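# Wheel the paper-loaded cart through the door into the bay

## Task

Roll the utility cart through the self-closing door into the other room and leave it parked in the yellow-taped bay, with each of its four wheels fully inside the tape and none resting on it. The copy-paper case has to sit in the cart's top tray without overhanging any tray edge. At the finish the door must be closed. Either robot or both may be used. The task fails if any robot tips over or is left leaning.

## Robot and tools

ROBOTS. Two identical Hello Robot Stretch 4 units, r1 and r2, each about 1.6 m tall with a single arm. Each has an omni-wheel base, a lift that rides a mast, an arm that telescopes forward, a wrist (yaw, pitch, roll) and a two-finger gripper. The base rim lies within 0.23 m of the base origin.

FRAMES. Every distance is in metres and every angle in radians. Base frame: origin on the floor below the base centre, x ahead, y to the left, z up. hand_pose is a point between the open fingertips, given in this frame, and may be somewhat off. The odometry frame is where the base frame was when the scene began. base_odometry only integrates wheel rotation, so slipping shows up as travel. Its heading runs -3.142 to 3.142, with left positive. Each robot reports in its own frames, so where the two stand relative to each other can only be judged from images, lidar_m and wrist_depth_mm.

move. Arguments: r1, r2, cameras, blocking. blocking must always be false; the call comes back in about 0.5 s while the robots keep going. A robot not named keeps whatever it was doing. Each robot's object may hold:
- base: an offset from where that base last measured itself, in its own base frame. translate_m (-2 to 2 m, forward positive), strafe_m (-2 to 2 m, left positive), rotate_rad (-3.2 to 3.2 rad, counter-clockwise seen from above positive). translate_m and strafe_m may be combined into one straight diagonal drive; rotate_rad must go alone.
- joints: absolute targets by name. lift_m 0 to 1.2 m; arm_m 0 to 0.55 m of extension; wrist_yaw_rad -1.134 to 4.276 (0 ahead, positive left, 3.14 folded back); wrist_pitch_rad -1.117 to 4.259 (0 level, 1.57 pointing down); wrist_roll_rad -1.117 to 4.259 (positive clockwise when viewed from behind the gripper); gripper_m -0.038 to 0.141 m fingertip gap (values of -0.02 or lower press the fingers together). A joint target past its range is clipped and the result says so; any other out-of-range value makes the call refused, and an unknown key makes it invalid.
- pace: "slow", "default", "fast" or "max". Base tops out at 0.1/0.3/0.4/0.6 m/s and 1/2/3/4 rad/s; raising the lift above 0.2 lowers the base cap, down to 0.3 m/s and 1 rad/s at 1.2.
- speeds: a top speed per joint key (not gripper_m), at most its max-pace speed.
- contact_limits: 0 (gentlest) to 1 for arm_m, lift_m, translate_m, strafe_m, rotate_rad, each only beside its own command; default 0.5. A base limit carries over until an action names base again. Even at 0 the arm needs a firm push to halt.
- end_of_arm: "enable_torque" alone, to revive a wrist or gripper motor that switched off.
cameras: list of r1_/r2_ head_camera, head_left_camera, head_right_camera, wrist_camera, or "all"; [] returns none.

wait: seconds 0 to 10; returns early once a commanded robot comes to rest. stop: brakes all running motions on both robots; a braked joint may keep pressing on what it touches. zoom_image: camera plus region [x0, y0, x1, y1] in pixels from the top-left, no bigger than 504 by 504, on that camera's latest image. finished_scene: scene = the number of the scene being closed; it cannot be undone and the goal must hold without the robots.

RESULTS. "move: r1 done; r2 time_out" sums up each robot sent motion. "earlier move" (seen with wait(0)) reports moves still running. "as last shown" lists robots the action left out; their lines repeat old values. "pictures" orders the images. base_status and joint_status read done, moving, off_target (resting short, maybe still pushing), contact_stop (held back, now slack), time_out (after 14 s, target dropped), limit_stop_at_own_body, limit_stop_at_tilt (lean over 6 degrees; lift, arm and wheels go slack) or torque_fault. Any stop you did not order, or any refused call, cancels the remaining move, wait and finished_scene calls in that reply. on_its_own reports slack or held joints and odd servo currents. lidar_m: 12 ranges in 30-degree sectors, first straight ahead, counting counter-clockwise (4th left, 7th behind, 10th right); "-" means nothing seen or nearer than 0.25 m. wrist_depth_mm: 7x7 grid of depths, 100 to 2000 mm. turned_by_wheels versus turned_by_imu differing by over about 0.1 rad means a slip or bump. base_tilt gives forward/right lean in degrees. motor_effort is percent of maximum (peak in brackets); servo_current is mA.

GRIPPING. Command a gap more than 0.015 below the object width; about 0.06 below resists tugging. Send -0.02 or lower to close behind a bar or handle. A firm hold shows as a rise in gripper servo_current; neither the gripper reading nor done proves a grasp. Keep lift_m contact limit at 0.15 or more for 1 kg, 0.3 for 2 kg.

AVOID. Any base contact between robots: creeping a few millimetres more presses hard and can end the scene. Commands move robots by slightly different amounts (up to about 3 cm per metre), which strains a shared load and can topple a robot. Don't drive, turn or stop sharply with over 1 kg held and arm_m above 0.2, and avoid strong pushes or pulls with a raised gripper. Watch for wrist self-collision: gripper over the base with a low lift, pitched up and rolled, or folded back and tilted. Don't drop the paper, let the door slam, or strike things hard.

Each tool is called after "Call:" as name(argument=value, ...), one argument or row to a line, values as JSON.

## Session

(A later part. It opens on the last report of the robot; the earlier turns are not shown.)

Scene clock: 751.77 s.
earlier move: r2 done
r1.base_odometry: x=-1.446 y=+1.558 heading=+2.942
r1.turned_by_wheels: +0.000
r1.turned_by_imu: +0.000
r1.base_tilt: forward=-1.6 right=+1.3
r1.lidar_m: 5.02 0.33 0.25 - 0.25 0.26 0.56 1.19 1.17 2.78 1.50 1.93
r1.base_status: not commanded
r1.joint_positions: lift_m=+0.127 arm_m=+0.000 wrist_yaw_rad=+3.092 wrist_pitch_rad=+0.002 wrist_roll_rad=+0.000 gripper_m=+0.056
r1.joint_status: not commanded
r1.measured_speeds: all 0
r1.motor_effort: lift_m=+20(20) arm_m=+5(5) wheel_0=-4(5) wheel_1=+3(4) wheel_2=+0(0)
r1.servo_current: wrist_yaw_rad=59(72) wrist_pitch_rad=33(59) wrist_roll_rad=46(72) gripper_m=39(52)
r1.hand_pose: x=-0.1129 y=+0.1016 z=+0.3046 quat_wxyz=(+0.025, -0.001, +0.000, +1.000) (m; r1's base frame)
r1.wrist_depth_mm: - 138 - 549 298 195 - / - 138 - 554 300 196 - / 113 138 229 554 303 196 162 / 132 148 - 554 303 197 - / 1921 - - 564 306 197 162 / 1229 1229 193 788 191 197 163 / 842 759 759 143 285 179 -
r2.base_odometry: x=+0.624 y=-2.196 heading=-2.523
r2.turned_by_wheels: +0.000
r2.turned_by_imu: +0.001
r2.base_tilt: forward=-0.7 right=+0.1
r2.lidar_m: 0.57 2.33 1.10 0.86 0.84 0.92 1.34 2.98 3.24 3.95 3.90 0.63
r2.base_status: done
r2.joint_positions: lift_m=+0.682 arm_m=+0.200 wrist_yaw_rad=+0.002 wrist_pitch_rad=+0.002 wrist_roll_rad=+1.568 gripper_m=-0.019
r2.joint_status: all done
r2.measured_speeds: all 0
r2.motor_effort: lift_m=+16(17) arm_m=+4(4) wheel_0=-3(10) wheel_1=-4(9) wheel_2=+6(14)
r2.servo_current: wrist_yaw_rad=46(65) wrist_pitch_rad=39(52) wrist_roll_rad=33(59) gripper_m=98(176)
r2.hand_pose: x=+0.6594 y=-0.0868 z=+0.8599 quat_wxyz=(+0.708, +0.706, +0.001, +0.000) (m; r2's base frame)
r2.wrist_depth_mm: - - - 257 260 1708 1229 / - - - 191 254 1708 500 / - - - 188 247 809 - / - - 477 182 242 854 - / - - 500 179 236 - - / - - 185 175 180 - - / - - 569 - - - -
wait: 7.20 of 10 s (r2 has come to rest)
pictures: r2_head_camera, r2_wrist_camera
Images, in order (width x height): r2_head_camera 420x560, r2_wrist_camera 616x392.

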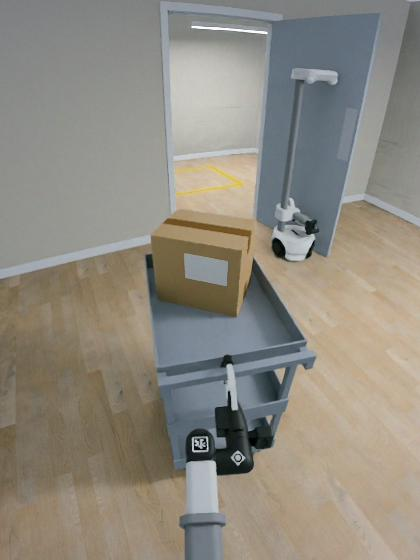

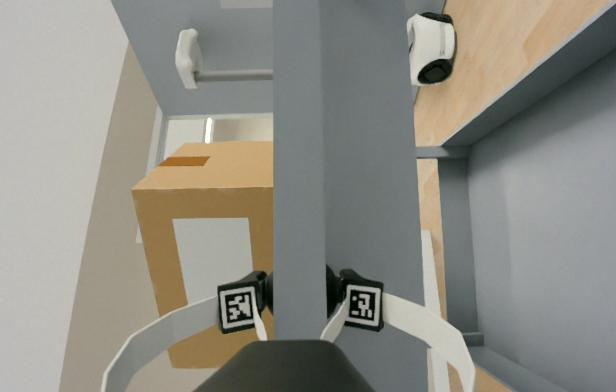

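Call:
move(
  r2={"joints":{"gripper_m":0.1}},
  blocking=false,
  cameras=[],
)

Call:
wait(
  seconds=3,
  cameras=[],
)

Call:
move(
  r2={"base":{"translate_m":-0.35},"pace":"slow"},
  blocking=false,
  cameras=[],
)

Call:
wait(
  seconds=6,
  cameras=[],
)

Call:
move(
  r2={"joints":{"wrist_yaw_rad":1.57,"wrist_roll_rad":0,"gripper_m":-0.01}},
  blocking=false,
  cameras=[],
)

Call:
wait(
  seconds=4,
  cameras=["r2_head_camera"],
)

Scene clock: 769.23 s.
move: r2 moving
r1: as last shown
r1.lidar_m: 5.04 0.33 0.25 - 0.25 0.25 0.56 1.24 1.17 2.77 1.50 1.92
r1.servo_current: wrist_yaw_rad=65(72) wrist_pitch_rad=39(46) wrist_roll_rad=39(59) gripper_m=46(46)
r1.wrist_depth_mm: - 137 - 549 298 194 - / - 138 - 549 301 195 - / 113 138 230 554 300 196 162 / 132 147 - 559 304 197 - / 1983 - - 564 306 197 163 / 1182 1205 193 809 190 198 163 / 831 750 750 143 285 178 -
r2.base_odometry: x=+0.624 y=-2.196 heading=-2.523
r2.turned_by_wheels: +0.000
r2.turned_by_imu: +0.000
r2.base_tilt: forward=-0.6 right=+0.0
r2.lidar_m: 0.58 2.33 1.11 0.85 0.84 0.93 1.33 2.94 3.22 3.96 3.89 0.64
r2.base_status: not commanded
r2.joint_positions: lift_m=+0.682 arm_m=+0.200 wrist_yaw_rad=+0.002 wrist_pitch_rad=+0.002 wrist_roll_rad=+1.568 gripper_m=+0.005
r2.joint_status: gripper_m moving
r2.measured_speeds: translate_m=+0.000 strafe_m=+0.000 rotate_rad=-0.001 lift_m=+0.000 arm_m=+0.000 wrist_yaw_rad=+0.000 wrist_pitch_rad=+0.000 wrist_roll_rad=+0.000
r2.motor_effort: lift_m=+16(16) arm_m=+4(4) wheel_0=-3(3) wheel_1=-4(4) wheel_2=+6(6)
r2.servo_current: wrist_yaw_rad=46(59) wrist_pitch_rad=46(46) wrist_roll_rad=52(59) gripper_m=98(104)
r2.hand_pose: x=+0.6594 y=-0.0868 z=+0.8599 quat_wxyz=(+0.708, +0.706, +0.001, +0.000) (m; r2's base frame)
r2.wrist_depth_mm: - - - 198 264 1708 1205 / - - - 195 256 1708 512 / - - - 188 249 778 - / - - 480 184 245 854 - / - - 500 180 238 831 - / - - 193 176 183 - - / - - 569 - - - -
pictures: none
No camera images: "cameras" was empty.

Scene clock: 770.63 s.
earlier move: r2 done
r1.base_odometry: x=-1.446 y=+1.558 heading=+2.942
r1.turned_by_wheels: +0.000
r1.turned_by_imu: +0.000
r1.base_tilt: forward=-1.6 right=+1.2
r1.lidar_m: 5.00 0.32 0.25 - 0.25 0.26 0.56 1.22 1.20 2.77 1.51 1.95
r1.base_status: not commanded
r1.joint_positions: lift_m=+0.127 arm_m=+0.000 wrist_yaw_rad=+3.092 wrist_pitch_rad=+0.002 wrist_roll_rad=+0.000 gripper_m=+0.056
r1.joint_status: not commanded
r1.measured_speeds: all 0
r1.motor_effort: lift_m=+20(20) arm_m=+5(5) wheel_0=-4(5) wheel_1=+4(4) wheel_2=+0(0)
r1.servo_current: wrist_yaw_rad=46(72) wrist_pitch_rad=39(52) wrist_roll_rad=33(65) gripper_m=33(46)
r1.hand_pose: x=-0.1129 y=+0.1016 z=+0.3046 quat_wxyz=(+0.025, -0.001, +0.000, +1.000) (m; r1's base frame)
r1.wrist_depth_mm: - 137 - 549 297 193 - / - 138 - 554 301 195 - / 113 139 229 554 303 196 161 / 132 147 - 564 303 197 - / 1921 - - 569 307 198 163 / 1205 1182 194 788 191 198 163 / 842 750 759 143 283 178 -
r2.base_odometry: x=+0.624 y=-2.196 heading=-2.523
r2.turned_by_wheels: +0.000
r2.turned_by_imu: +0.000
r2.base_tilt: forward=-0.7 right=+0.1
r2.lidar_m: 0.59 2.35 1.08 0.86 0.84 0.91 1.36 2.97 3.22 3.96 3.88 0.66
r2.base_status: not commanded
r2.joint_positions: lift_m=+0.682 arm_m=+0.200 wrist_yaw_rad=+0.001 wrist_pitch_rad=+0.002 wrist_roll_rad=+1.568 gripper_m=+0.100
r2.joint_status: all done
r2.measured_speeds: all 0
r2.motor_effort: lift_m=+16(17) arm_m=+4(4) wheel_0=-2(3) wheel_1=-4(4) wheel_2=+3(6)
r2.servo_current: wrist_yaw_rad=52(59) wrist_pitch_rad=39(46) wrist_roll_rad=59(59) gripper_m=46(130)
r2.hand_pose: x=+0.6594 y=-0.0870 z=+0.8597 quat_wxyz=(+0.708, +0.706, +0.001, +0.000) (m; r2's base frame)
r2.wrist_depth_mm: - - - 274 278 1708 1229 / - - - 267 273 1708 508 / - - - 263 265 831 - / - - 496 199 258 866 - / - - 504 194 251 842 - / - - 195 189 193 - - / - - 574 - 242 - -
wait: 1.40 of 3 s (r2 has come to rest)
pictures: none
No camera images: "cameras" was empty.

Scene clock: 771.13 s.
move: r2 moving
r1: as last shown
r1.base_tilt: forward=-1.6 right=+1.3
r1.lidar_m: 5.03 0.34 0.25 - 0.25 0.25 0.52 1.21 1.20 2.77 1.51 1.96
r1.motor_effort: lift_m=+20(20) arm_m=+5(5) wheel_0=-4(5) wheel_1=+3(3) wheel_2=+0(0)
r1.servo_current: wrist_yaw_rad=39(65) wrist_pitch_rad=46(52) wrist_roll_rad=46(59) gripper_m=52(52)
r1.wrist_depth_mm: - 138 - 544 298 193 - / - 138 - 554 301 195 - / 113 138 229 559 304 196 162 / 132 148 - 564 306 198 - / 1983 - - 564 304 198 163 / 1182 1182 194 798 191 198 163 / 831 750 759 143 285 178 -
r2.base_odometry: x=+0.634 y=-2.188 heading=-2.523
r2.turned_by_wheels: +0.000
r2.turned_by_imu: +0.000
r2.base_tilt: forward=-0.6 right=+0.1
r2.lidar_m: 0.60 2.32 1.10 0.86 0.83 0.94 1.34 2.96 3.23 3.95 3.87 0.67
r2.base_status: translate_m moving
r2.joint_positions: lift_m=+0.682 arm_m=+0.200 wrist_yaw_rad=+0.001 wrist_pitch_rad=+0.002 wrist_roll_rad=+1.568 gripper_m=+0.100
r2.joint_status: not commanded
r2.measured_speeds: translate_m=-0.050 strafe_m=+0.000 rotate_rad=+0.000 lift_m=+0.000 arm_m=+0.000 wrist_yaw_rad=+0.000 wrist_pitch_rad=+0.000 wrist_roll_rad=+0.000
r2.motor_effort: lift_m=+16(16) arm_m=+4(4) wheel_0=-7(7) wheel_1=-8(8) wheel_2=+9(10)
r2.servo_current: wrist_yaw_rad=33(52) wrist_pitch_rad=46(46) wrist_roll_rad=46(52) gripper_m=59(59)
r2.hand_pose: x=+0.6594 y=-0.0870 z=+0.8597 quat_wxyz=(+0.708, +0.706, +0.001, +0.000) (m; r2's base frame)
r2.wrist_depth_mm: - - - 225 290 1537 1160 / - - - 277 283 1708 512 / - - - 272 277 820 - / - - 500 209 268 854 - / - - 517 204 260 842 - / - - 195 198 193 - - / - - 603 - - - -
pictures: none
No camera images: "cameras" was empty.

Scene clock: 775.40 s.
earlier move: r2 done
r1.base_odometry: x=-1.446 y=+1.558 heading=+2.942
r1.turned_by_wheels: +0.000
r1.turned_by_imu: +0.000
r1.base_tilt: forward=-1.6 right=+1.3
r1.lidar_m: 5.02 0.34 0.25 - 0.25 0.26 0.54 1.22 1.15 2.77 1.49 1.93
r1.base_status: not commanded
r1.joint_positions: lift_m=+0.127 arm_m=+0.000 wrist_yaw_rad=+3.092 wrist_pitch_rad=+0.002 wrist_roll_rad=+0.000 gripper_m=+0.056
r1.joint_status: not commanded
r1.measured_speeds: all 0
r1.motor_effort: lift_m=+20(20) arm_m=+5(5) wheel_0=-4(5) wheel_1=+3(4) wheel_2=+0(0)
r1.servo_current: wrist_yaw_rad=59(72) wrist_pitch_rad=39(52) wrist_roll_rad=65(72) gripper_m=39(52)
r1.hand_pose: x=-0.1129 y=+0.1016 z=+0.3046 quat_wxyz=(+0.025, -0.001, +0.000, +1.000) (m; r1's base frame)
r1.wrist_depth_mm: - 137 - 549 298 194 - / - 138 - 549 301 195 - / 113 138 229 559 303 196 162 / 132 148 - 559 304 197 - / 1921 - - 564 304 198 163 / 1182 1205 194 798 191 198 164 / 842 759 750 144 283 178 -
r2.base_odometry: x=+0.909 y=-1.993 heading=-2.523
r2.turned_by_wheels: +0.000
r2.turned_by_imu: +0.000
r2.base_tilt: forward=-0.6 right=+0.1
r2.lidar_m: 0.95 1.94 0.94 0.73 0.70 0.76 1.12 2.65 2.86 4.11 4.02 1.06
r2.base_status: done
r2.joint_positions: lift_m=+0.682 arm_m=+0.200 wrist_yaw_rad=+0.001 wrist_pitch_rad=+0.002 wrist_roll_rad=+1.568 gripper_m=+0.100
r2.joint_status: not commanded
r2.measured_speeds: all 0
r2.motor_effort: lift_m=+16(17) arm_m=+4(5) wheel_0=-2(12) wheel_1=-6(8) wheel_2=+5(10)
r2.servo_current: wrist_yaw_rad=52(59) wrist_pitch_rad=46(52) wrist_roll_rad=33(59) gripper_m=52(59)
r2.hand_pose: x=+0.6594 y=-0.0870 z=+0.8597 quat_wxyz=(+0.708, +0.706, +0.001, +0.000) (m; r2's base frame)
r2.wrist_depth_mm: - - - - - 1661 1182 / - - - - - 1397 1160 / - - - 621 - 621 878 / - - 931 603 - 603 - / - - 878 591 - 591 580 / - - 193 585 187 574 580 / - - - - - 1756 1138
wait: 4.27 of 6 s (r2 has come to rest)
pictures: none
No camera images: "cameras" was empty.

Scene clock: 775.90 s.
move: r2 moving
r1: as last shown
r1.lidar_m: 5.00 0.35 0.25 - 0.25 0.25 0.56 1.20 1.18 2.78 1.51 1.95
r1.servo_current: wrist_yaw_rad=52(72) wrist_pitch_rad=39(46) wrist_roll_rad=46(59) gripper_m=39(46)
r1.wrist_depth_mm: - 137 - 549 298 194 - / - 138 - 549 301 196 - / 114 138 229 559 301 196 162 / 132 147 - 559 304 197 - / - - - 574 304 198 163 / 1205 1205 194 798 191 197 163 / 854 750 750 143 283 178 -
r2.base_odometry: x=+0.909 y=-1.993 heading=-2.523
r2.turned_by_wheels: +0.000
r2.turned_by_imu: +0.000
r2.base_tilt: forward=-0.7 right=+0.0
r2.lidar_m: 0.90 1.96 0.96 0.72 0.71 0.78 1.13 2.64 2.87 4.10 4.04 1.03
r2.base_status: not commanded
r2.joint_positions: lift_m=+0.682 arm_m=+0.200 wrist_yaw_rad=+0.563 wrist_pitch_rad=+0.002 wrist_roll_rad=+0.981 gripper_m=+0.083
r2.joint_status: wrist_yaw_rad moving; wrist_roll_rad moving; gripper_m moving
r2.measured_speeds: translate_m=+0.000 strafe_m=+0.000 rotate_rad=+0.000 lift_m=+0.000 arm_m=+0.000 wrist_yaw_rad=+1.740 wrist_pitch_rad=+0.000 wrist_roll_rad=-1.820
r2.motor_effort: lift_m=+16(16) arm_m=+4(4) wheel_0=-2(3) wheel_1=-5(5) wheel_2=+5(5)
r2.servo_current: wrist_yaw_rad=156(156) wrist_pitch_rad=33(46) wrist_roll_rad=72(104) gripper_m=98(117)
r2.hand_pose: x=+0.6614 y=+0.0801 z=+0.8597 quat_wxyz=(+0.848, +0.452, +0.132, +0.245) (m; r2's base frame)
r2.wrist_depth_mm: - - - 788 691 462 946 / - - - - 488 - - / - - - - 508 - - / - - - - - 539 - / - - - - - 1661 530 / - - 190 - 190 1397 1118 / - - - - 1808 1366 1025
pictures: none
No camera images: "cameras" was empty.

Scene clock: 777.23 s.
earlier move: r2 done
r1.base_odometry: x=-1.446 y=+1.558 heading=+2.942
r1.turned_by_wheels: +0.000
r1.turned_by_imu: +0.000
r1.base_tilt: forward=-1.6 right=+1.3
r1.lidar_m: 5.02 0.32 0.25 - 0.25 0.25 0.54 1.18 1.18 2.78 1.51 1.91
r1.base_status: not commanded
r1.joint_positions: lift_m=+0.127 arm_m=+0.000 wrist_yaw_rad=+3.092 wrist_pitch_rad=+0.002 wrist_roll_rad=+0.000 gripper_m=+0.056
r1.joint_status: not commanded
r1.measured_speeds: all 0
r1.motor_effort: lift_m=+20(20) arm_m=+5(5) wheel_0=-4(5) wheel_1=+3(4) wheel_2=+0(0)
r1.servo_current: wrist_yaw_rad=33(72) wrist_pitch_rad=39(52) wrist_roll_rad=46(65) gripper_m=39(46)
r1.hand_pose: x=-0.1129 y=+0.1016 z=+0.3046 quat_wxyz=(+0.025, -0.001, +0.000, +1.000) (m; r1's base frame)
r1.wrist_depth_mm: - 138 - 544 298 193 - / - 138 - 554 301 195 - / 113 138 229 559 303 196 162 / 132 148 - 564 303 197 - / 1921 - - 564 303 197 163 / 1182 1182 193 798 191 198 163 / 842 741 759 143 286 179 -
r2.base_odometry: x=+0.909 y=-1.993 heading=-2.523
r2.turned_by_wheels: +0.000
r2.turned_by_imu: +0.000
r2.base_tilt: forward=-0.7 right=+0.1
r2.lidar_m: 0.94 1.95 0.91 0.72 0.68 0.75 1.14 2.67 2.89 4.08 4.03 1.05
r2.base_status: not commanded
r2.joint_positions: lift_m=+0.682 arm_m=+0.200 wrist_yaw_rad=+1.567 wrist_pitch_rad=+0.002 wrist_roll_rad=+0.002 gripper_m=-0.009
r2.joint_status: all done
r2.measured_speeds: all 0
r2.motor_effort: lift_m=+17(17) arm_m=+4(4) wheel_0=-2(3) wheel_1=-4(5) wheel_2=+5(5)
r2.servo_current: wrist_yaw_rad=46(156) wrist_pitch_rad=39(46) wrist_roll_rad=46(104) gripper_m=78(156)
r2.hand_pose: x=+0.4594 y=+0.2881 z=+0.8597 quat_wxyz=(+0.708, +0.000, +0.001, +0.706) (m; r2's base frame)
r2.wrist_depth_mm: - - - - - - - / - - - - - - - / - - - - - - - / - - - - - - - / - - - - - - - / - - 181 193 177 - - / - - - - - - -
wait: 1.33 of 4 s (r2 has come to rest)
pictures: r2_head_camera
Images, in order (width x height): r2_head_camera 420x560.

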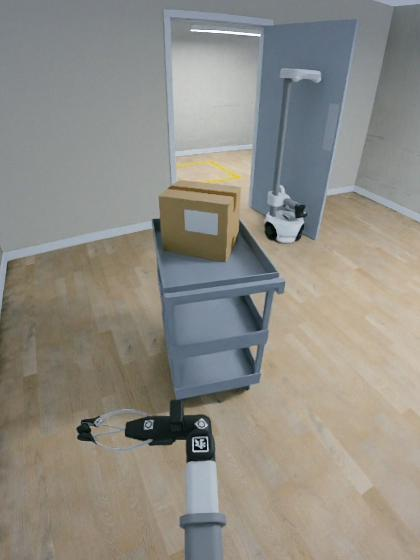

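Call:
move(
  r2={"base":{"translate_m":0.85},"pace":"slow"},
  blocking=false,
  cameras=[],
)

Call:
wait(
  seconds=10,
  cameras=["r2_head_camera"],
)

Scene clock: 783.20 s.
move: r2 moving
r1: as last shown
r1.lidar_m: 5.01 0.34 0.25 - 0.25 0.26 0.50 1.20 1.16 2.75 1.51 1.92
r1.motor_effort: lift_m=+20(20) arm_m=+5(5) wheel_0=-4(5) wheel_1=+3(3) wheel_2=+0(0)
r1.servo_current: wrist_yaw_rad=52(52) wrist_pitch_rad=39(46) wrist_roll_rad=52(72) gripper_m=39(46)
r1.wrist_depth_mm: - 138 - 554 297 194 - / - 138 - 554 300 195 - / 113 138 230 549 303 195 162 / 132 148 - 559 306 197 - / 1863 - - 569 306 197 163 / 1160 1205 193 798 190 197 163 / 842 750 750 143 283 178 -
r2.base_odometry: x=+0.899 y=-2.000 heading=-2.523
r2.turned_by_wheels: +0.000
r2.turned_by_imu: +0.001
r2.base_tilt: forward=-0.6 right=+0.1
r2.lidar_m: 0.93 1.99 0.94 0.73 0.71 0.78 1.16 2.65 2.91 4.07 4.01 1.04
r2.base_status: translate_m moving
r2.joint_positions: lift_m=+0.682 arm_m=+0.200 wrist_yaw_rad=+1.567 wrist_pitch_rad=+0.002 wrist_roll_rad=+0.002 gripper_m=-0.009
r2.joint_status: not commanded
r2.measured_speeds: translate_m=+0.048 strafe_m=+0.000 rotate_rad=-0.001 lift_m=+0.000 arm_m=+0.000 wrist_yaw_rad=+0.000 wrist_pitch_rad=+0.000 wrist_roll_rad=+0.000
r2.motor_effort: lift_m=+16(16) arm_m=+4(4) wheel_0=+5(11) wheel_1=+6(6) wheel_2=-10(10)
r2.servo_current: wrist_yaw_rad=52(59) wrist_pitch_rad=39(46) wrist_roll_rad=46(52) gripper_m=78(85)
r2.hand_pose: x=+0.4594 y=+0.2881 z=+0.8597 quat_wxyz=(+0.708, +0.000, +0.001, +0.706) (m; r2's base frame)
r2.wrist_depth_mm: - - - - - - - / - - - - - - - / - - - - - - - / - - - - - - - / - - - - - - - / - - 181 192 176 - - / - - - - - - -
pictures: none
No camera images: "cameras" was empty.

Scene clock: 792.50 s.
earlier move: r2 done
r1.base_odometry: x=-1.446 y=+1.558 heading=+2.942
r1.turned_by_wheels: +0.000
r1.turned_by_imu: -0.001
r1.base_tilt: forward=-1.5 right=+1.3
r1.lidar_m: 5.03 0.36 0.25 - 0.25 0.26 0.54 1.23 1.17 2.77 1.21 1.21
r1.base_status: not commanded
r1.joint_positions: lift_m=+0.127 arm_m=+0.000 wrist_yaw_rad=+3.092 wrist_pitch_rad=+0.002 wrist_roll_rad=+0.000 gripper_m=+0.056
r1.joint_status: not commanded
r1.measured_speeds: all 0
r1.motor_effort: lift_m=+20(20) arm_m=+5(5) wheel_0=-4(5) wheel_1=+3(4) wheel_2=+0(0)
r1.servo_current: wrist_yaw_rad=33(72) wrist_pitch_rad=33(52) wrist_roll_rad=59(72) gripper_m=39(52)
r1.hand_pose: x=-0.1129 y=+0.1016 z=+0.3046 quat_wxyz=(+0.025, -0.001, +0.000, +1.000) (m; r1's base frame)
r1.wrist_depth_mm: - 138 - 544 297 194 - / - 138 - 549 301 195 - / 113 138 229 559 301 196 162 / 132 148 - 564 304 197 - / 1921 - - 564 306 197 163 / 1229 1205 194 788 191 198 163 / 842 750 750 143 283 178 -
r2.base_odometry: x=+0.217 y=-2.486 heading=-2.523
r2.turned_by_wheels: +0.000
r2.turned_by_imu: +0.002
r2.base_tilt: forward=-0.7 right=+0.1
r2.lidar_m: 0.45 2.39 1.35 1.05 1.02 1.14 1.66 3.42 3.72 3.73 3.70 0.44
r2.base_status: done
r2.joint_positions: lift_m=+0.682 arm_m=+0.200 wrist_yaw_rad=+1.572 wrist_pitch_rad=+0.002 wrist_roll_rad=+0.002 gripper_m=-0.009
r2.joint_status: not commanded
r2.measured_speeds: all 0
r2.motor_effort: lift_m=+16(17) arm_m=+4(4) wheel_0=+4(14) wheel_1=+5(11) wheel_2=-7(12)
r2.servo_current: wrist_yaw_rad=46(65) wrist_pitch_rad=39(52) wrist_roll_rad=46(65) gripper_m=78(91)
r2.hand_pose: x=+0.4579 y=+0.2885 z=+0.8597 quat_wxyz=(+0.707, +0.000, +0.001, +0.708) (m; r2's base frame)
r2.wrist_depth_mm: - - - - - - - / - - - - - - 1756 / - - - - - - 1756 / - - - - - - 1808 / - - - - - - 1808 / - - 181 193 177 - 1756 / - - - - - - 1708
wait: 9.30 of 10 s (r2 has come to rest)
pictures: r2_head_camera
Images, in order (width x height): r2_head_camera 420x560.

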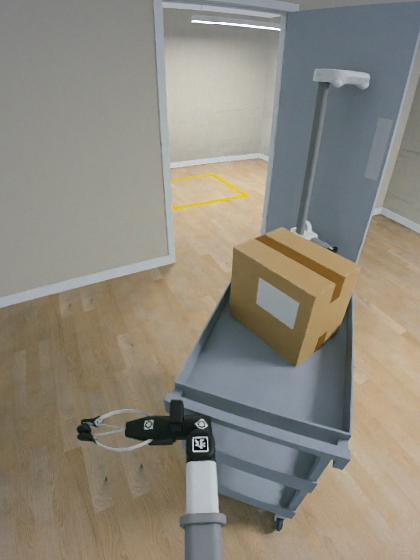

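Call:
move(
  r2={"base":{"translate_m":-0.4,"strafe_m":-0.06}},
  blocking=false,
  cameras=[],
)

Call:
wait(
  seconds=5,
  cameras=[],
)

Call:
move(
  r2={"joints":{"wrist_yaw_rad":0,"wrist_roll_rad":1.57,"gripper_m":0.1}},
  blocking=false,
  cameras=[],
)

Call:
wait(
  seconds=3,
  cameras=["r2_head_camera"],
)

Scene clock: 816.67 s.
move: r2 moving
r1: as last shown
r1.turned_by_imu: +0.000
r1.base_tilt: forward=-1.6 right=+1.3
r1.lidar_m: 5.02 0.30 0.25 - 0.25 0.25 0.53 1.20 1.18 2.77 1.21 1.21
r1.motor_effort: lift_m=+20(20) arm_m=+5(5) wheel_0=-4(5) wheel_1=+3(3) wheel_2=+0(0)
r1.servo_current: wrist_yaw_rad=46(59) wrist_pitch_rad=46(52) wrist_roll_rad=46(72) gripper_m=46(46)
r1.wrist_depth_mm: - 137 - 549 297 193 - / - 138 - 554 301 195 - / 113 138 229 559 304 196 162 / 132 148 - 559 304 196 - / 1983 - - 574 306 197 163 / 1182 1205 194 788 191 198 163 / 842 750 759 143 283 178 -
r2.base_odometry: x=+0.239 y=-2.464 heading=-2.524
r2.turned_by_wheels: +0.000
r2.turned_by_imu: +0.000
r2.base_tilt: forward=-0.7 right=+0.1
r2.lidar_m: 0.47 2.41 1.36 1.05 1.03 1.15 1.66 3.41 3.68 3.74 3.69 0.45
r2.base_status: translate_m moving; strafe_m moving
r2.joint_positions: lift_m=+0.682 arm_m=+0.200 wrist_yaw_rad=+1.572 wrist_pitch_rad=+0.002 wrist_roll_rad=+0.002 gripper_m=-0.009
r2.joint_status: not commanded
r2.measured_speeds: translate_m=-0.120 strafe_m=-0.018 rotate_rad=-0.006 lift_m=+0.000 arm_m=+0.000 wrist_yaw_rad=+0.000 wrist_pitch_rad=+0.000 wrist_roll_rad=+0.000
r2.motor_effort: lift_m=+16(16) arm_m=+4(4) wheel_0=-8(8) wheel_1=-7(9) wheel_2=+13(13)
r2.servo_current: wrist_yaw_rad=46(59) wrist_pitch_rad=46(46) wrist_roll_rad=52(59) gripper_m=78(85)
r2.hand_pose: x=+0.4579 y=+0.2885 z=+0.8597 quat_wxyz=(+0.707, +0.000, +0.001, +0.708) (m; r2's base frame)
r2.wrist_depth_mm: - - - - - - - / - - - - - - 1756 / - - - - - - 1756 / - - - - - - 1808 / - - - - - - 1756 / - - 181 193 176 - 1808 / - - - - - - 1618
pictures: none
No camera images: "cameras" was empty.

Scene clock: 819.00 s.
earlier move: r2 done
r1.base_odometry: x=-1.446 y=+1.558 heading=+2.942
r1.turned_by_wheels: +0.000
r1.turned_by_imu: +0.000
r1.base_tilt: forward=-1.6 right=+1.3
r1.lidar_m: 5.04 0.33 0.25 - 0.25 0.25 0.54 1.22 1.18 2.76 1.21 1.22
r1.base_status: not commanded
r1.joint_positions: lift_m=+0.127 arm_m=+0.000 wrist_yaw_rad=+3.092 wrist_pitch_rad=+0.002 wrist_roll_rad=+0.000 gripper_m=+0.056
r1.joint_status: not commanded
r1.measured_speeds: all 0
r1.motor_effort: lift_m=+20(20) arm_m=+5(5) wheel_0=-4(5) wheel_1=+3(4) wheel_2=+0(0)
r1.servo_current: wrist_yaw_rad=46(72) wrist_pitch_rad=46(52) wrist_roll_rad=52(72) gripper_m=39(46)
r1.hand_pose: x=-0.1129 y=+0.1016 z=+0.3046 quat_wxyz=(+0.025, -0.001, +0.000, +1.000) (m; r1's base frame)
r1.wrist_depth_mm: - 138 - 544 298 194 - / - 138 - 554 303 195 - / 114 138 229 554 303 196 162 / 132 148 - 564 304 196 - / 1921 - - 574 304 198 163 / 1205 1205 194 798 191 198 163 / 842 759 750 143 285 178 -
r2.base_odometry: x=+0.508 y=-2.205 heading=-2.523
r2.turned_by_wheels: +0.000
r2.turned_by_imu: +0.000
r2.base_tilt: forward=-0.6 right=+0.1
r2.lidar_m: 0.80 2.61 1.22 0.95 0.92 1.02 1.52 3.04 3.31 3.86 3.81 0.78
r2.base_status: done
r2.joint_positions: lift_m=+0.682 arm_m=+0.200 wrist_yaw_rad=+1.572 wrist_pitch_rad=+0.002 wrist_roll_rad=+0.002 gripper_m=-0.009
r2.joint_status: not commanded
r2.measured_speeds: all 0
r2.motor_effort: lift_m=+16(16) arm_m=+4(4) wheel_0=-3(9) wheel_1=-4(10) wheel_2=+4(14)
r2.servo_current: wrist_yaw_rad=46(65) wrist_pitch_rad=39(46) wrist_roll_rad=52(59) gripper_m=85(85)
r2.hand_pose: x=+0.4579 y=+0.2885 z=+0.8597 quat_wxyz=(+0.707, +0.000, +0.001, +0.708) (m; r2's base frame)
r2.wrist_depth_mm: - - - - - - - / - - - - - - - / - - - - - - - / - - - - - - - / - - - - - - - / - - 181 193 176 - - / - - - - - - -
wait: 2.33 of 5 s (r2 has come to rest)
pictures: none
No camera images: "cameras" was empty.

Scene clock: 819.50 s.
move: r2 moving
r1: as last shown
r1.base_tilt: forward=-1.6 right=+1.2
r1.lidar_m: 4.99 0.33 0.25 - 0.25 0.25 0.55 1.23 1.17 2.76 1.21 1.22
r1.servo_current: wrist_yaw_rad=46(59) wrist_pitch_rad=46(46) wrist_roll_rad=46(59) gripper_m=46(46)
r1.wrist_depth_mm: - 138 - 544 300 193 - / - 138 - 554 301 195 - / 113 138 229 554 301 196 162 / 132 148 - 564 304 197 - / 1983 - - 564 306 198 163 / 1182 1205 194 798 191 196 163 / 842 759 750 143 285 179 -
r2.base_odometry: x=+0.508 y=-2.205 heading=-2.523
r2.turned_by_wheels: +0.000
r2.turned_by_imu: +0.000
r2.base_tilt: forward=-0.7 right=+0.1
r2.lidar_m: 0.77 2.60 1.21 0.95 0.94 1.04 1.52 3.02 3.30 3.83 3.80 0.80
r2.base_status: not commanded
r2.joint_positions: lift_m=+0.682 arm_m=+0.200 wrist_yaw_rad=+1.007 wrist_pitch_rad=+0.002 wrist_roll_rad=+0.589 gripper_m=+0.013
r2.joint_status: wrist_yaw_rad moving; wrist_roll_rad moving; gripper_m moving
r2.measured_speeds: translate_m=+0.000 strafe_m=+0.000 rotate_rad=+0.000 lift_m=+0.000 arm_m=+0.000 wrist_yaw_rad=-1.737 wrist_pitch_rad=+0.000 wrist_roll_rad=+1.820
r2.motor_effort: lift_m=+16(17) arm_m=+4(4) wheel_0=-3(3) wheel_1=-4(4) wheel_2=+3(4)
r2.servo_current: wrist_yaw_rad=85(124) wrist_pitch_rad=39(46) wrist_roll_rad=65(98) gripper_m=104(104)
r2.hand_pose: x=+0.5990 y=+0.1969 z=+0.8597 quat_wxyz=(+0.838, +0.254, +0.141, +0.461) (m; r2's base frame)
r2.wrist_depth_mm: - - - - - - - / - - - - - - - / - - - - - - - / - - - - - - - / - - - - - - 1661 / - - 185 195 184 1618 1336 / - 116 - - - 1336 1118
pictures: none
No camera images: "cameras" was empty.

Scene clock: 820.83 s.
earlier move: r2 done
r1.base_odometry: x=-1.446 y=+1.558 heading=+2.942
r1.turned_by_wheels: +0.000
r1.turned_by_imu: +0.000
r1.base_tilt: forward=-1.6 right=+1.3
r1.lidar_m: 5.04 0.35 0.25 - 0.25 0.25 0.55 1.22 1.17 2.77 1.20 1.24
r1.base_status: not commanded
r1.joint_positions: lift_m=+0.127 arm_m=+0.000 wrist_yaw_rad=+3.092 wrist_pitch_rad=+0.002 wrist_roll_rad=+0.000 gripper_m=+0.056
r1.joint_status: not commanded
r1.measured_speeds: all 0
r1.motor_effort: lift_m=+20(20) arm_m=+5(5) wheel_0=-4(5) wheel_1=+3(4) wheel_2=+0(0)
r1.servo_current: wrist_yaw_rad=46(72) wrist_pitch_rad=46(46) wrist_roll_rad=39(59) gripper_m=46(46)
r1.hand_pose: x=-0.1129 y=+0.1016 z=+0.3046 quat_wxyz=(+0.025, -0.001, +0.000, +1.000) (m; r1's base frame)
r1.wrist_depth_mm: - 138 - 544 297 193 - / - 138 - 549 301 196 - / 113 138 229 559 303 196 162 / 132 148 - 549 303 196 - / 1921 - - 564 306 198 163 / 1205 1182 193 798 191 198 163 / 831 750 759 143 283 178 -
r2.base_odometry: x=+0.508 y=-2.205 heading=-2.523
r2.turned_by_wheels: +0.000
r2.turned_by_imu: +0.000
r2.base_tilt: forward=-0.7 right=+0.1
r2.lidar_m: 0.81 2.62 1.21 0.95 0.94 1.04 1.53 3.04 3.31 3.85 3.78 0.78
r2.base_status: not commanded
r2.joint_positions: lift_m=+0.682 arm_m=+0.200 wrist_yaw_rad=+0.003 wrist_pitch_rad=+0.002 wrist_roll_rad=+1.568 gripper_m=+0.100
r2.joint_status: all done
r2.measured_speeds: all 0
r2.motor_effort: lift_m=+16(17) arm_m=+4(5) wheel_0=-3(3) wheel_1=-4(4) wheel_2=+4(4)
r2.servo_current: wrist_yaw_rad=46(150) wrist_pitch_rad=33(46) wrist_roll_rad=46(98) gripper_m=52(124)
r2.hand_pose: x=+0.6595 y=-0.0866 z=+0.8597 quat_wxyz=(+0.708, +0.706, +0.002, +0.000) (m; r2's base frame)
r2.wrist_depth_mm: - - - - - 1430 1118 / - - 699 384 960 382 - / - - 647 410 1008 - 410 / - - 820 439 - - 442 / - - - 469 - - 477 / - - 192 492 192 - 512 / - - - - 554 1618 1078
wait: 1.33 of 3 s (r2 has come to rest)
pictures: r2_head_camera
Images, in order (width x height): r2_head_camera 420x560.

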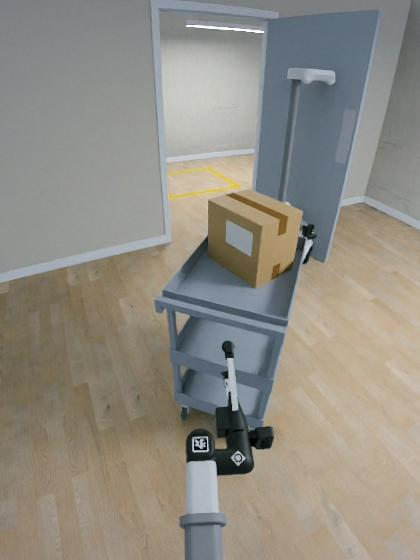

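Call:
move(
  r2={"base":{"translate_m":0.3},"pace":"slow","contact_limits":{"translate_m":0.2}},
  blocking=false,
  cameras=[],
)

Call:
wait(
  seconds=6,
  cameras=[],
)

Call:
move(
  r2={"joints":{"gripper_m":-0.02}},
  blocking=false,
  cameras=[],
)

Call:
wait(
  seconds=3,
  cameras=[],
)

Call:
move(
  r2={"base":{"translate_m":-0.3,"strafe_m":-0.28},"pace":"slow"},
  blocking=false,
  cameras=[],
)

Call:
wait(
  seconds=8,
  cameras=["r2_head_camera"],
)

Scene clock: 830.43 s.
move: r2 moving
r1: as last shown
r1.lidar_m: 5.02 0.33 0.25 - 0.25 0.26 0.54 1.23 1.18 2.77 1.20 1.24
r1.servo_current: wrist_yaw_rad=52(65) wrist_pitch_rad=39(46) wrist_roll_rad=46(59) gripper_m=39(46)
r1.wrist_depth_mm: - 137 - 544 298 194 - / - 138 - 554 301 196 - / 113 138 229 554 303 196 162 / 132 148 - 559 304 196 - / 1983 - - 574 303 198 163 / 1182 1205 193 809 191 197 163 / 854 750 759 143 283 179 -
r2.base_odometry: x=+0.498 y=-2.212 heading=-2.523
r2.turned_by_wheels: +0.000
r2.turned_by_imu: +0.001
r2.base_tilt: forward=-0.7 right=+0.1
r2.lidar_m: 0.79 2.60 1.20 0.96 0.95 1.05 1.50 3.02 3.30 3.85 3.79 0.77
r2.base_status: translate_m moving
r2.joint_positions: lift_m=+0.682 arm_m=+0.200 wrist_yaw_rad=+0.003 wrist_pitch_rad=+0.002 wrist_roll_rad=+1.568 gripper_m=+0.100
r2.joint_status: not commanded
r2.measured_speeds: translate_m=+0.049 strafe_m=+0.000 rotate_rad=+0.002 lift_m=+0.000 arm_m=+0.000 wrist_yaw_rad=+0.000 wrist_pitch_rad=+0.000 wrist_roll_rad=+0.000
r2.motor_effort: lift_m=+16(16) arm_m=+4(4) wheel_0=+4(9) wheel_1=+5(7) wheel_2=-8(10)
r2.servo_current: wrist_yaw_rad=46(52) wrist_pitch_rad=46(46) wrist_roll_rad=59(59) gripper_m=46(59)
r2.contact_limits: translate_m 0.2
r2.hand_pose: x=+0.6595 y=-0.0866 z=+0.8597 quat_wxyz=(+0.708, +0.706, +0.002, +0.000) (m; r2's base frame)
r2.wrist_depth_mm: - - - - 1921 1366 1118 / - - 683 375 384 373 - / - - 640 399 1008 - - / - - 798 427 - - 433 / - - - 459 - - 462 / - - 193 484 193 - 504 / - - - - 549 1576 1078
pictures: none
No camera images: "cameras" was empty.

Scene clock: 834.23 s.
earlier move: r2 done
r1.base_odometry: x=-1.446 y=+1.558 heading=+2.942
r1.turned_by_wheels: +0.000
r1.turned_by_imu: +0.000
r1.base_tilt: forward=-1.6 right=+1.2
r1.lidar_m: 5.02 0.34 0.25 - 0.25 0.25 0.56 1.22 1.18 2.75 1.11 1.13
r1.base_status: not commanded
r1.joint_positions: lift_m=+0.127 arm_m=+0.000 wrist_yaw_rad=+3.092 wrist_pitch_rad=+0.002 wrist_roll_rad=+0.000 gripper_m=+0.056
r1.joint_status: not commanded
r1.measured_speeds: all 0
r1.motor_effort: lift_m=+20(20) arm_m=+5(5) wheel_0=-4(5) wheel_1=+3(4) wheel_2=+0(0)
r1.servo_current: wrist_yaw_rad=39(72) wrist_pitch_rad=39(52) wrist_roll_rad=33(72) gripper_m=46(52)
r1.hand_pose: x=-0.1129 y=+0.1016 z=+0.3046 quat_wxyz=(+0.025, -0.001, +0.000, +1.000) (m; r1's base frame)
r1.wrist_depth_mm: - 137 - 544 300 194 - / - 138 - 549 301 195 - / 114 138 229 559 303 196 162 / 132 147 - 559 304 198 - / 1983 - - 559 304 198 163 / 1182 1255 194 798 190 198 163 / 854 759 759 143 283 178 -
r2.base_odometry: x=+0.264 y=-2.379 heading=-2.523
r2.turned_by_wheels: +0.000
r2.turned_by_imu: +0.001
r2.base_tilt: forward=-0.6 right=+0.1
r2.lidar_m: 0.64 2.49 1.38 1.06 1.04 1.15 1.74 3.31 3.60 3.75 3.70 0.57
r2.base_status: done
r2.joint_positions: lift_m=+0.682 arm_m=+0.200 wrist_yaw_rad=+0.001 wrist_pitch_rad=+0.002 wrist_roll_rad=+1.569 gripper_m=+0.100
r2.joint_status: not commanded
r2.measured_speeds: all 0
r2.motor_effort: lift_m=+16(17) arm_m=+4(4) wheel_0=+3(11) wheel_1=+5(8) wheel_2=-5(15)
r2.servo_current: wrist_yaw_rad=46(65) wrist_pitch_rad=39(46) wrist_roll_rad=46(72) gripper_m=46(59)
r2.contact_limits: translate_m 0.2
r2.hand_pose: x=+0.6593 y=-0.0873 z=+0.8597 quat_wxyz=(+0.708, +0.706, +0.001, -0.001) (m; r2's base frame)
r2.wrist_depth_mm: - 436 433 123 179 - - / - 421 407 130 189 - - / - - 496 144 209 - - / - - 647 157 225 - - / - - - 173 242 1808 - / - - 193 185 194 1499 488 / - - - - - 1756 442
wait: 3.80 of 6 s (r2 has come to rest)
pictures: none
No camera images: "cameras" was empty.

Scene clock: 834.73 s.
move: r2 moving
r1: as last shown
r1.lidar_m: 5.02 0.34 0.25 - 0.25 0.25 0.53 1.21 1.19 2.75 1.11 1.16
r1.motor_effort: lift_m=+20(20) arm_m=+5(5) wheel_0=-4(4) wheel_1=+3(4) wheel_2=+0(0)
r1.servo_current: wrist_yaw_rad=39(72) wrist_pitch_rad=46(46) wrist_roll_rad=52(59) gripper_m=39(46)
r1.wrist_depth_mm: - 137 - 544 297 194 - / - 138 - 549 303 195 - / 113 138 229 559 303 196 162 / 132 148 - 559 306 197 - / 1983 - - 564 307 198 163 / 1182 1182 193 798 191 198 163 / 842 741 759 143 285 178 -
r2.base_odometry: x=+0.264 y=-2.379 heading=-2.523
r2.turned_by_wheels: +0.000
r2.turned_by_imu: +0.000
r2.base_tilt: forward=-0.7 right=+0.1
r2.lidar_m: 0.67 2.49 1.38 1.08 1.06 1.14 1.73 3.31 3.59 3.72 3.67 0.56
r2.base_status: not commanded
r2.joint_positions: lift_m=+0.682 arm_m=+0.200 wrist_yaw_rad=+0.001 wrist_pitch_rad=+0.002 wrist_roll_rad=+1.569 gripper_m=+0.083
r2.joint_status: gripper_m moving
r2.measured_speeds: all 0
r2.motor_effort: lift_m=+16(16) arm_m=+4(4) wheel_0=+3(3) wheel_1=+5(6) wheel_2=-5(5)
r2.servo_current: wrist_yaw_rad=52(52) wrist_pitch_rad=46(46) wrist_roll_rad=46(65) gripper_m=117(117)
r2.contact_limits: translate_m 0.2
r2.hand_pose: x=+0.6593 y=-0.0873 z=+0.8597 quat_wxyz=(+0.708, +0.706, +0.001, -0.001) (m; r2's base frame)
r2.wrist_depth_mm: - 436 433 122 178 - - / - 421 410 131 190 - - / - - 504 144 209 - - / - - 647 157 225 - - / - - - 173 242 1863 - / - - 196 189 189 1618 488 / - 145 - - - 1756 436
pictures: none
No camera images: "cameras" was empty.

Scene clock: 836.13 s.
earlier move: r2 done
r1.base_odometry: x=-1.446 y=+1.558 heading=+2.942
r1.turned_by_wheels: +0.000
r1.turned_by_imu: +0.000
r1.base_tilt: forward=-1.6 right=+1.3
r1.lidar_m: 5.03 0.32 0.25 - 0.25 0.25 0.55 1.24 1.18 2.76 1.13 1.17
r1.base_status: not commanded
r1.joint_positions: lift_m=+0.127 arm_m=+0.000 wrist_yaw_rad=+3.092 wrist_pitch_rad=+0.002 wrist_roll_rad=+0.000 gripper_m=+0.056
r1.joint_status: not commanded
r1.measured_speeds: all 0
r1.motor_effort: lift_m=+20(20) arm_m=+5(5) wheel_0=-4(5) wheel_1=+3(4) wheel_2=+0(0)
r1.servo_current: wrist_yaw_rad=65(72) wrist_pitch_rad=52(52) wrist_roll_rad=59(72) gripper_m=39(46)
r1.hand_pose: x=-0.1129 y=+0.1016 z=+0.3046 quat_wxyz=(+0.025, -0.001, +0.000, +1.000) (m; r1's base frame)
r1.wrist_depth_mm: - 138 - 539 298 193 - / - 138 - 549 301 196 - / 113 138 229 554 301 196 162 / 132 148 - 564 304 198 - / 1921 - - 569 306 197 163 / 1182 1205 193 788 191 197 163 / 854 750 750 143 285 178 -
r2.base_odometry: x=+0.264 y=-2.379 heading=-2.523
r2.turned_by_wheels: +0.000
r2.turned_by_imu: +0.000
r2.base_tilt: forward=-0.7 right=+0.1
r2.lidar_m: 0.65 2.48 1.36 1.09 1.05 1.16 1.74 3.30 3.59 3.75 3.68 0.54
r2.base_status: not commanded
r2.joint_positions: lift_m=+0.682 arm_m=+0.200 wrist_yaw_rad=+0.001 wrist_pitch_rad=+0.002 wrist_roll_rad=+1.569 gripper_m=-0.018
r2.joint_status: all done
r2.measured_speeds: all 0
r2.motor_effort: lift_m=+16(16) arm_m=+4(4) wheel_0=+2(3) wheel_1=+5(6) wheel_2=-4(5)
r2.servo_current: wrist_yaw_rad=46(65) wrist_pitch_rad=39(46) wrist_roll_rad=46(65) gripper_m=117(247)
r2.contact_limits: translate_m 0.2
r2.hand_pose: x=+0.6593 y=-0.0873 z=+0.8597 quat_wxyz=(+0.708, +0.706, +0.001, -0.001) (m; r2's base frame)
r2.wrist_depth_mm: - 427 427 114 168 - - / - 402 404 123 182 - - / - - 492 133 198 - - / - - 634 145 220 - - / - - - 163 237 1863 - / - - 186 181 179 1618 492 / - - - - - 1708 1205
wait: 1.40 of 3 s (r2 has come to rest)
pictures: none
No camera images: "cameras" was empty.

Scene clock: 836.63 s.
move: r2 moving
r1: as last shown
r1.base_tilt: forward=-1.6 right=+1.2
r1.lidar_m: 5.02 0.31 0.25 - 0.25 0.25 0.54 1.20 1.18 2.75 1.14 1.17
r1.motor_effort: lift_m=+20(20) arm_m=+5(5) wheel_0=-4(4) wheel_1=+4(4) wheel_2=+0(0)
r1.servo_current: wrist_yaw_rad=52(52) wrist_pitch_rad=39(39) wrist_roll_rad=46(59) gripper_m=46(46)
r1.wrist_depth_mm: - 137 - 544 298 193 - / - 138 - 554 303 195 - / 113 138 229 549 303 196 162 / 132 147 - 564 303 196 - / 1921 - - 569 304 198 163 / 1182 1182 193 798 191 197 163 / 831 750 750 143 283 178 -
r2.base_odometry: x=+0.266 y=-2.366 heading=-2.522
r2.turned_by_wheels: +0.001
r2.turned_by_imu: +0.001
r2.base_tilt: forward=-0.7 right=+0.0
r2.lidar_m: 0.65 2.50 1.36 1.07 1.05 1.15 1.75 3.29 3.59 3.75 3.69 0.55
r2.base_status: translate_m moving; strafe_m moving
r2.joint_positions: lift_m=+0.682 arm_m=+0.200 wrist_yaw_rad=+0.002 wrist_pitch_rad=+0.002 wrist_roll_rad=+1.569 gripper_m=-0.018
r2.joint_status: not commanded
r2.measured_speeds: translate_m=-0.037 strafe_m=-0.035 rotate_rad=+0.005 lift_m=+0.000 arm_m=+0.000 wrist_yaw_rad=+0.014 wrist_pitch_rad=+0.000 wrist_roll_rad=+0.000
r2.motor_effort: lift_m=+16(16) arm_m=+4(4) wheel_0=+10(10) wheel_1=-7(8) wheel_2=+11(11)
r2.servo_current: wrist_yaw_rad=52(52) wrist_pitch_rad=46(46) wrist_roll_rad=52(52) gripper_m=124(124)
r2.hand_pose: x=+0.6594 y=-0.0868 z=+0.8597 quat_wxyz=(+0.708, +0.706, +0.001, +0.000) (m; r2's base frame)
r2.wrist_depth_mm: - 430 427 113 168 - - / - 413 402 122 181 - - / - - 488 132 197 - - / - - 634 144 218 - - / - - - 162 236 1921 - / - - 187 180 178 1661 488 / - - - - - 1618 1182
pictures: none
No camera images: "cameras" was empty.

Scene clock: 841.47 s.
earlier move: r2 done
r1.base_odometry: x=-1.446 y=+1.558 heading=+2.942
r1.turned_by_wheels: +0.000
r1.turned_by_imu: +0.000
r1.base_tilt: forward=-1.6 right=+1.3
r1.lidar_m: 5.03 0.30 0.25 - 0.25 0.25 0.52 1.21 1.19 2.78 1.32 1.29
r1.base_status: not commanded
r1.joint_positions: lift_m=+0.127 arm_m=+0.000 wrist_yaw_rad=+3.092 wrist_pitch_rad=+0.002 wrist_roll_rad=+0.000 gripper_m=+0.056
r1.joint_status: not commanded
r1.measured_speeds: all 0
r1.motor_effort: lift_m=+20(20) arm_m=+5(5) wheel_0=-4(5) wheel_1=+3(4) wheel_2=+0(0)
r1.servo_current: wrist_yaw_rad=59(72) wrist_pitch_rad=39(52) wrist_roll_rad=52(72) gripper_m=39(52)
r1.hand_pose: x=-0.1129 y=+0.1016 z=+0.3046 quat_wxyz=(+0.025, -0.001, +0.000, +1.000) (m; r1's base frame)
r1.wrist_depth_mm: - 137 - 554 298 193 - / - 138 - 544 300 196 - / 113 138 229 559 303 196 161 / 132 148 - 564 304 197 - / 1983 - - 564 304 196 163 / 1205 1182 194 809 190 198 163 / 842 750 750 143 283 178 -
r2.base_odometry: x=+0.345 y=-1.977 heading=-2.523
r2.turned_by_wheels: -0.001
r2.turned_by_imu: -0.001
r2.base_tilt: forward=-0.6 right=+0.1
r2.lidar_m: 0.60 2.87 1.55 1.22 1.18 1.33 1.90 2.93 3.19 3.60 3.55 0.62
r2.base_status: done
r2.joint_positions: lift_m=+0.682 arm_m=+0.200 wrist_yaw_rad=+0.002 wrist_pitch_rad=+0.002 wrist_roll_rad=+1.569 gripper_m=-0.018
r2.joint_status: not commanded
r2.measured_speeds: all 0
r2.motor_effort: lift_m=+16(17) arm_m=+4(4) wheel_0=+2(13) wheel_1=-4(9) wheel_2=+7(14)
r2.servo_current: wrist_yaw_rad=52(65) wrist_pitch_rad=39(46) wrist_roll_rad=46(59) gripper_m=124(130)
r2.hand_pose: x=+0.6595 y=-0.0868 z=+0.8597 quat_wxyz=(+0.708, +0.706, +0.002, +0.000) (m; r2's base frame)
r2.wrist_depth_mm: - - - 185 244 1708 1160 / - - - 184 245 1756 - / - - 603 184 245 831 - / - - 480 183 244 831 - / - - 512 185 244 842 - / - - 186 183 178 - - / - - - - 243 1708 -
wait: 4.83 of 8 s (r2 has come to rest)
pictures: r2_head_camera
Images, in order (width x height): r2_head_camera 420x560.

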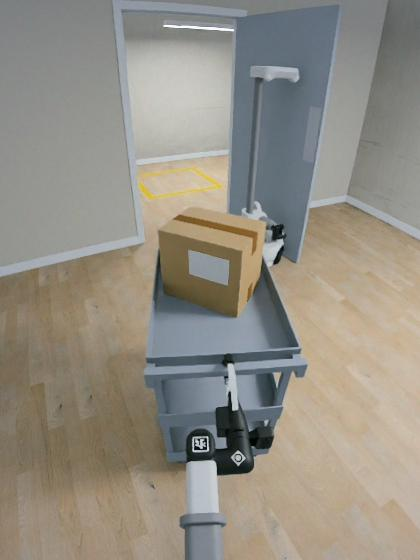

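Call:
move(
  r2={"base":{"translate_m":-0.15,"strafe_m":-0.16},"pace":"slow"},
  blocking=false,
  cameras=[],
)

Call:
wait(
  seconds=6,
  cameras=["r2_head_camera"],
)

Scene clock: 848.37 s.
move: r2 moving
r1: as last shown
r1.lidar_m: 5.02 0.35 0.25 - 0.25 0.25 0.52 1.22 1.16 2.77 1.35 1.30
r1.motor_effort: lift_m=+20(20) arm_m=+5(5) wheel_0=-4(4) wheel_1=+3(3) wheel_2=+0(0)
r1.servo_current: wrist_yaw_rad=59(59) wrist_pitch_rad=46(46) wrist_roll_rad=59(59) gripper_m=39(46)
r1.wrist_depth_mm: - 138 - 549 298 194 - / - 138 - 554 301 196 - / 113 138 229 559 301 196 162 / 132 148 - 559 304 196 - / 1921 - - 564 304 198 163 / 1205 1205 193 798 191 197 163 / 854 759 759 143 283 178 -
r2.base_odometry: x=+0.347 y=-1.964 heading=-2.522
r2.turned_by_wheels: +0.000
r2.turned_by_imu: +0.001
r2.base_tilt: forward=-0.7 right=+0.1
r2.lidar_m: 0.59 2.87 1.56 1.20 1.20 1.31 1.91 2.91 3.18 3.59 3.53 0.65
r2.base_status: translate_m moving; strafe_m moving
r2.joint_positions: lift_m=+0.682 arm_m=+0.200 wrist_yaw_rad=+0.002 wrist_pitch_rad=+0.002 wrist_roll_rad=+1.569 gripper_m=-0.018
r2.joint_status: not commanded
r2.measured_speeds: translate_m=-0.034 strafe_m=-0.037 rotate_rad=+0.003 lift_m=+0.000 arm_m=+0.000 wrist_yaw_rad=+0.000 wrist_pitch_rad=+0.000 wrist_roll_rad=+0.000
r2.motor_effort: lift_m=+16(16) arm_m=+4(4) wheel_0=+1(6) wheel_1=-8(9) wheel_2=+9(12)
r2.servo_current: wrist_yaw_rad=59(59) wrist_pitch_rad=46(46) wrist_roll_rad=59(65) gripper_m=124(124)
r2.hand_pose: x=+0.6595 y=-0.0868 z=+0.8597 quat_wxyz=(+0.708, +0.706, +0.002, +0.000) (m; r2's base frame)
r2.wrist_depth_mm: - - - 185 245 1661 1182 / - - - 185 245 1661 - / - - 609 185 245 842 - / - - 477 185 244 842 - / - - 512 184 244 842 - / - - 186 183 179 - - / - - - - 244 1708 -
pictures: none
No camera images: "cameras" was empty.

Scene clock: 851.30 s.
earlier move: r2 done
r1.base_odometry: x=-1.446 y=+1.558 heading=+2.942
r1.turned_by_wheels: +0.000
r1.turned_by_imu: +0.000
r1.base_tilt: forward=-1.6 right=+1.3
r1.lidar_m: 5.02 0.36 0.25 - 0.25 0.25 0.56 1.21 1.18 2.76 1.51 1.41
r1.base_status: not commanded
r1.joint_positions: lift_m=+0.127 arm_m=+0.000 wrist_yaw_rad=+3.092 wrist_pitch_rad=+0.002 wrist_roll_rad=+0.000 gripper_m=+0.056
r1.joint_status: not commanded
r1.measured_speeds: all 0
r1.motor_effort: lift_m=+20(20) arm_m=+5(5) wheel_0=-5(5) wheel_1=+3(4) wheel_2=+0(0)
r1.servo_current: wrist_yaw_rad=46(72) wrist_pitch_rad=46(52) wrist_roll_rad=52(65) gripper_m=39(46)
r1.hand_pose: x=-0.1129 y=+0.1016 z=+0.3046 quat_wxyz=(+0.025, -0.001, +0.000, +1.000) (m; r1's base frame)
r1.wrist_depth_mm: - 138 - 544 298 194 - / - 138 - 554 301 195 - / 113 138 229 559 303 196 162 / 132 148 - 559 303 196 - / 1983 - - 569 306 198 163 / 1182 1182 193 798 190 197 163 / 854 750 759 143 285 179 -
r2.base_odometry: x=+0.375 y=-1.760 heading=-2.522
r2.turned_by_wheels: +0.000
r2.turned_by_imu: +0.001
r2.base_tilt: forward=-0.7 right=+0.0
r2.lidar_m: 0.55 3.07 1.66 1.31 1.26 1.37 2.16 2.72 2.95 3.51 3.46 0.66
r2.base_status: done
r2.joint_positions: lift_m=+0.682 arm_m=+0.200 wrist_yaw_rad=+0.002 wrist_pitch_rad=+0.002 wrist_roll_rad=+1.569 gripper_m=-0.019
r2.joint_status: not commanded
r2.measured_speeds: all 0
r2.motor_effort: lift_m=+16(17) arm_m=+4(4) wheel_0=+5(11) wheel_1=-3(9) wheel_2=+7(12)
r2.servo_current: wrist_yaw_rad=39(59) wrist_pitch_rad=39(46) wrist_roll_rad=59(65) gripper_m=98(124)
r2.hand_pose: x=+0.6595 y=-0.0868 z=+0.8597 quat_wxyz=(+0.708, +0.706, +0.002, +0.000) (m; r2's base frame)
r2.wrist_depth_mm: - - - 262 285 289 290 / - - - 207 271 1708 1205 / - - - 200 262 1708 - / - - 603 193 251 831 - / - - 473 187 244 842 - / - - 186 180 179 788 - / - - 525 - - - -
wait: 2.93 of 6 s (r2 has come to rest)
pictures: r2_head_camera
Images, in order (width x height): r2_head_camera 420x560.

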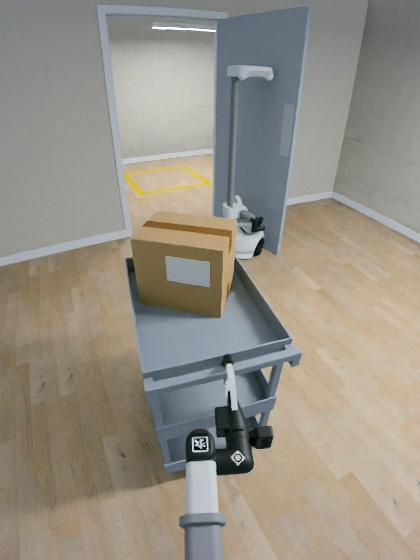

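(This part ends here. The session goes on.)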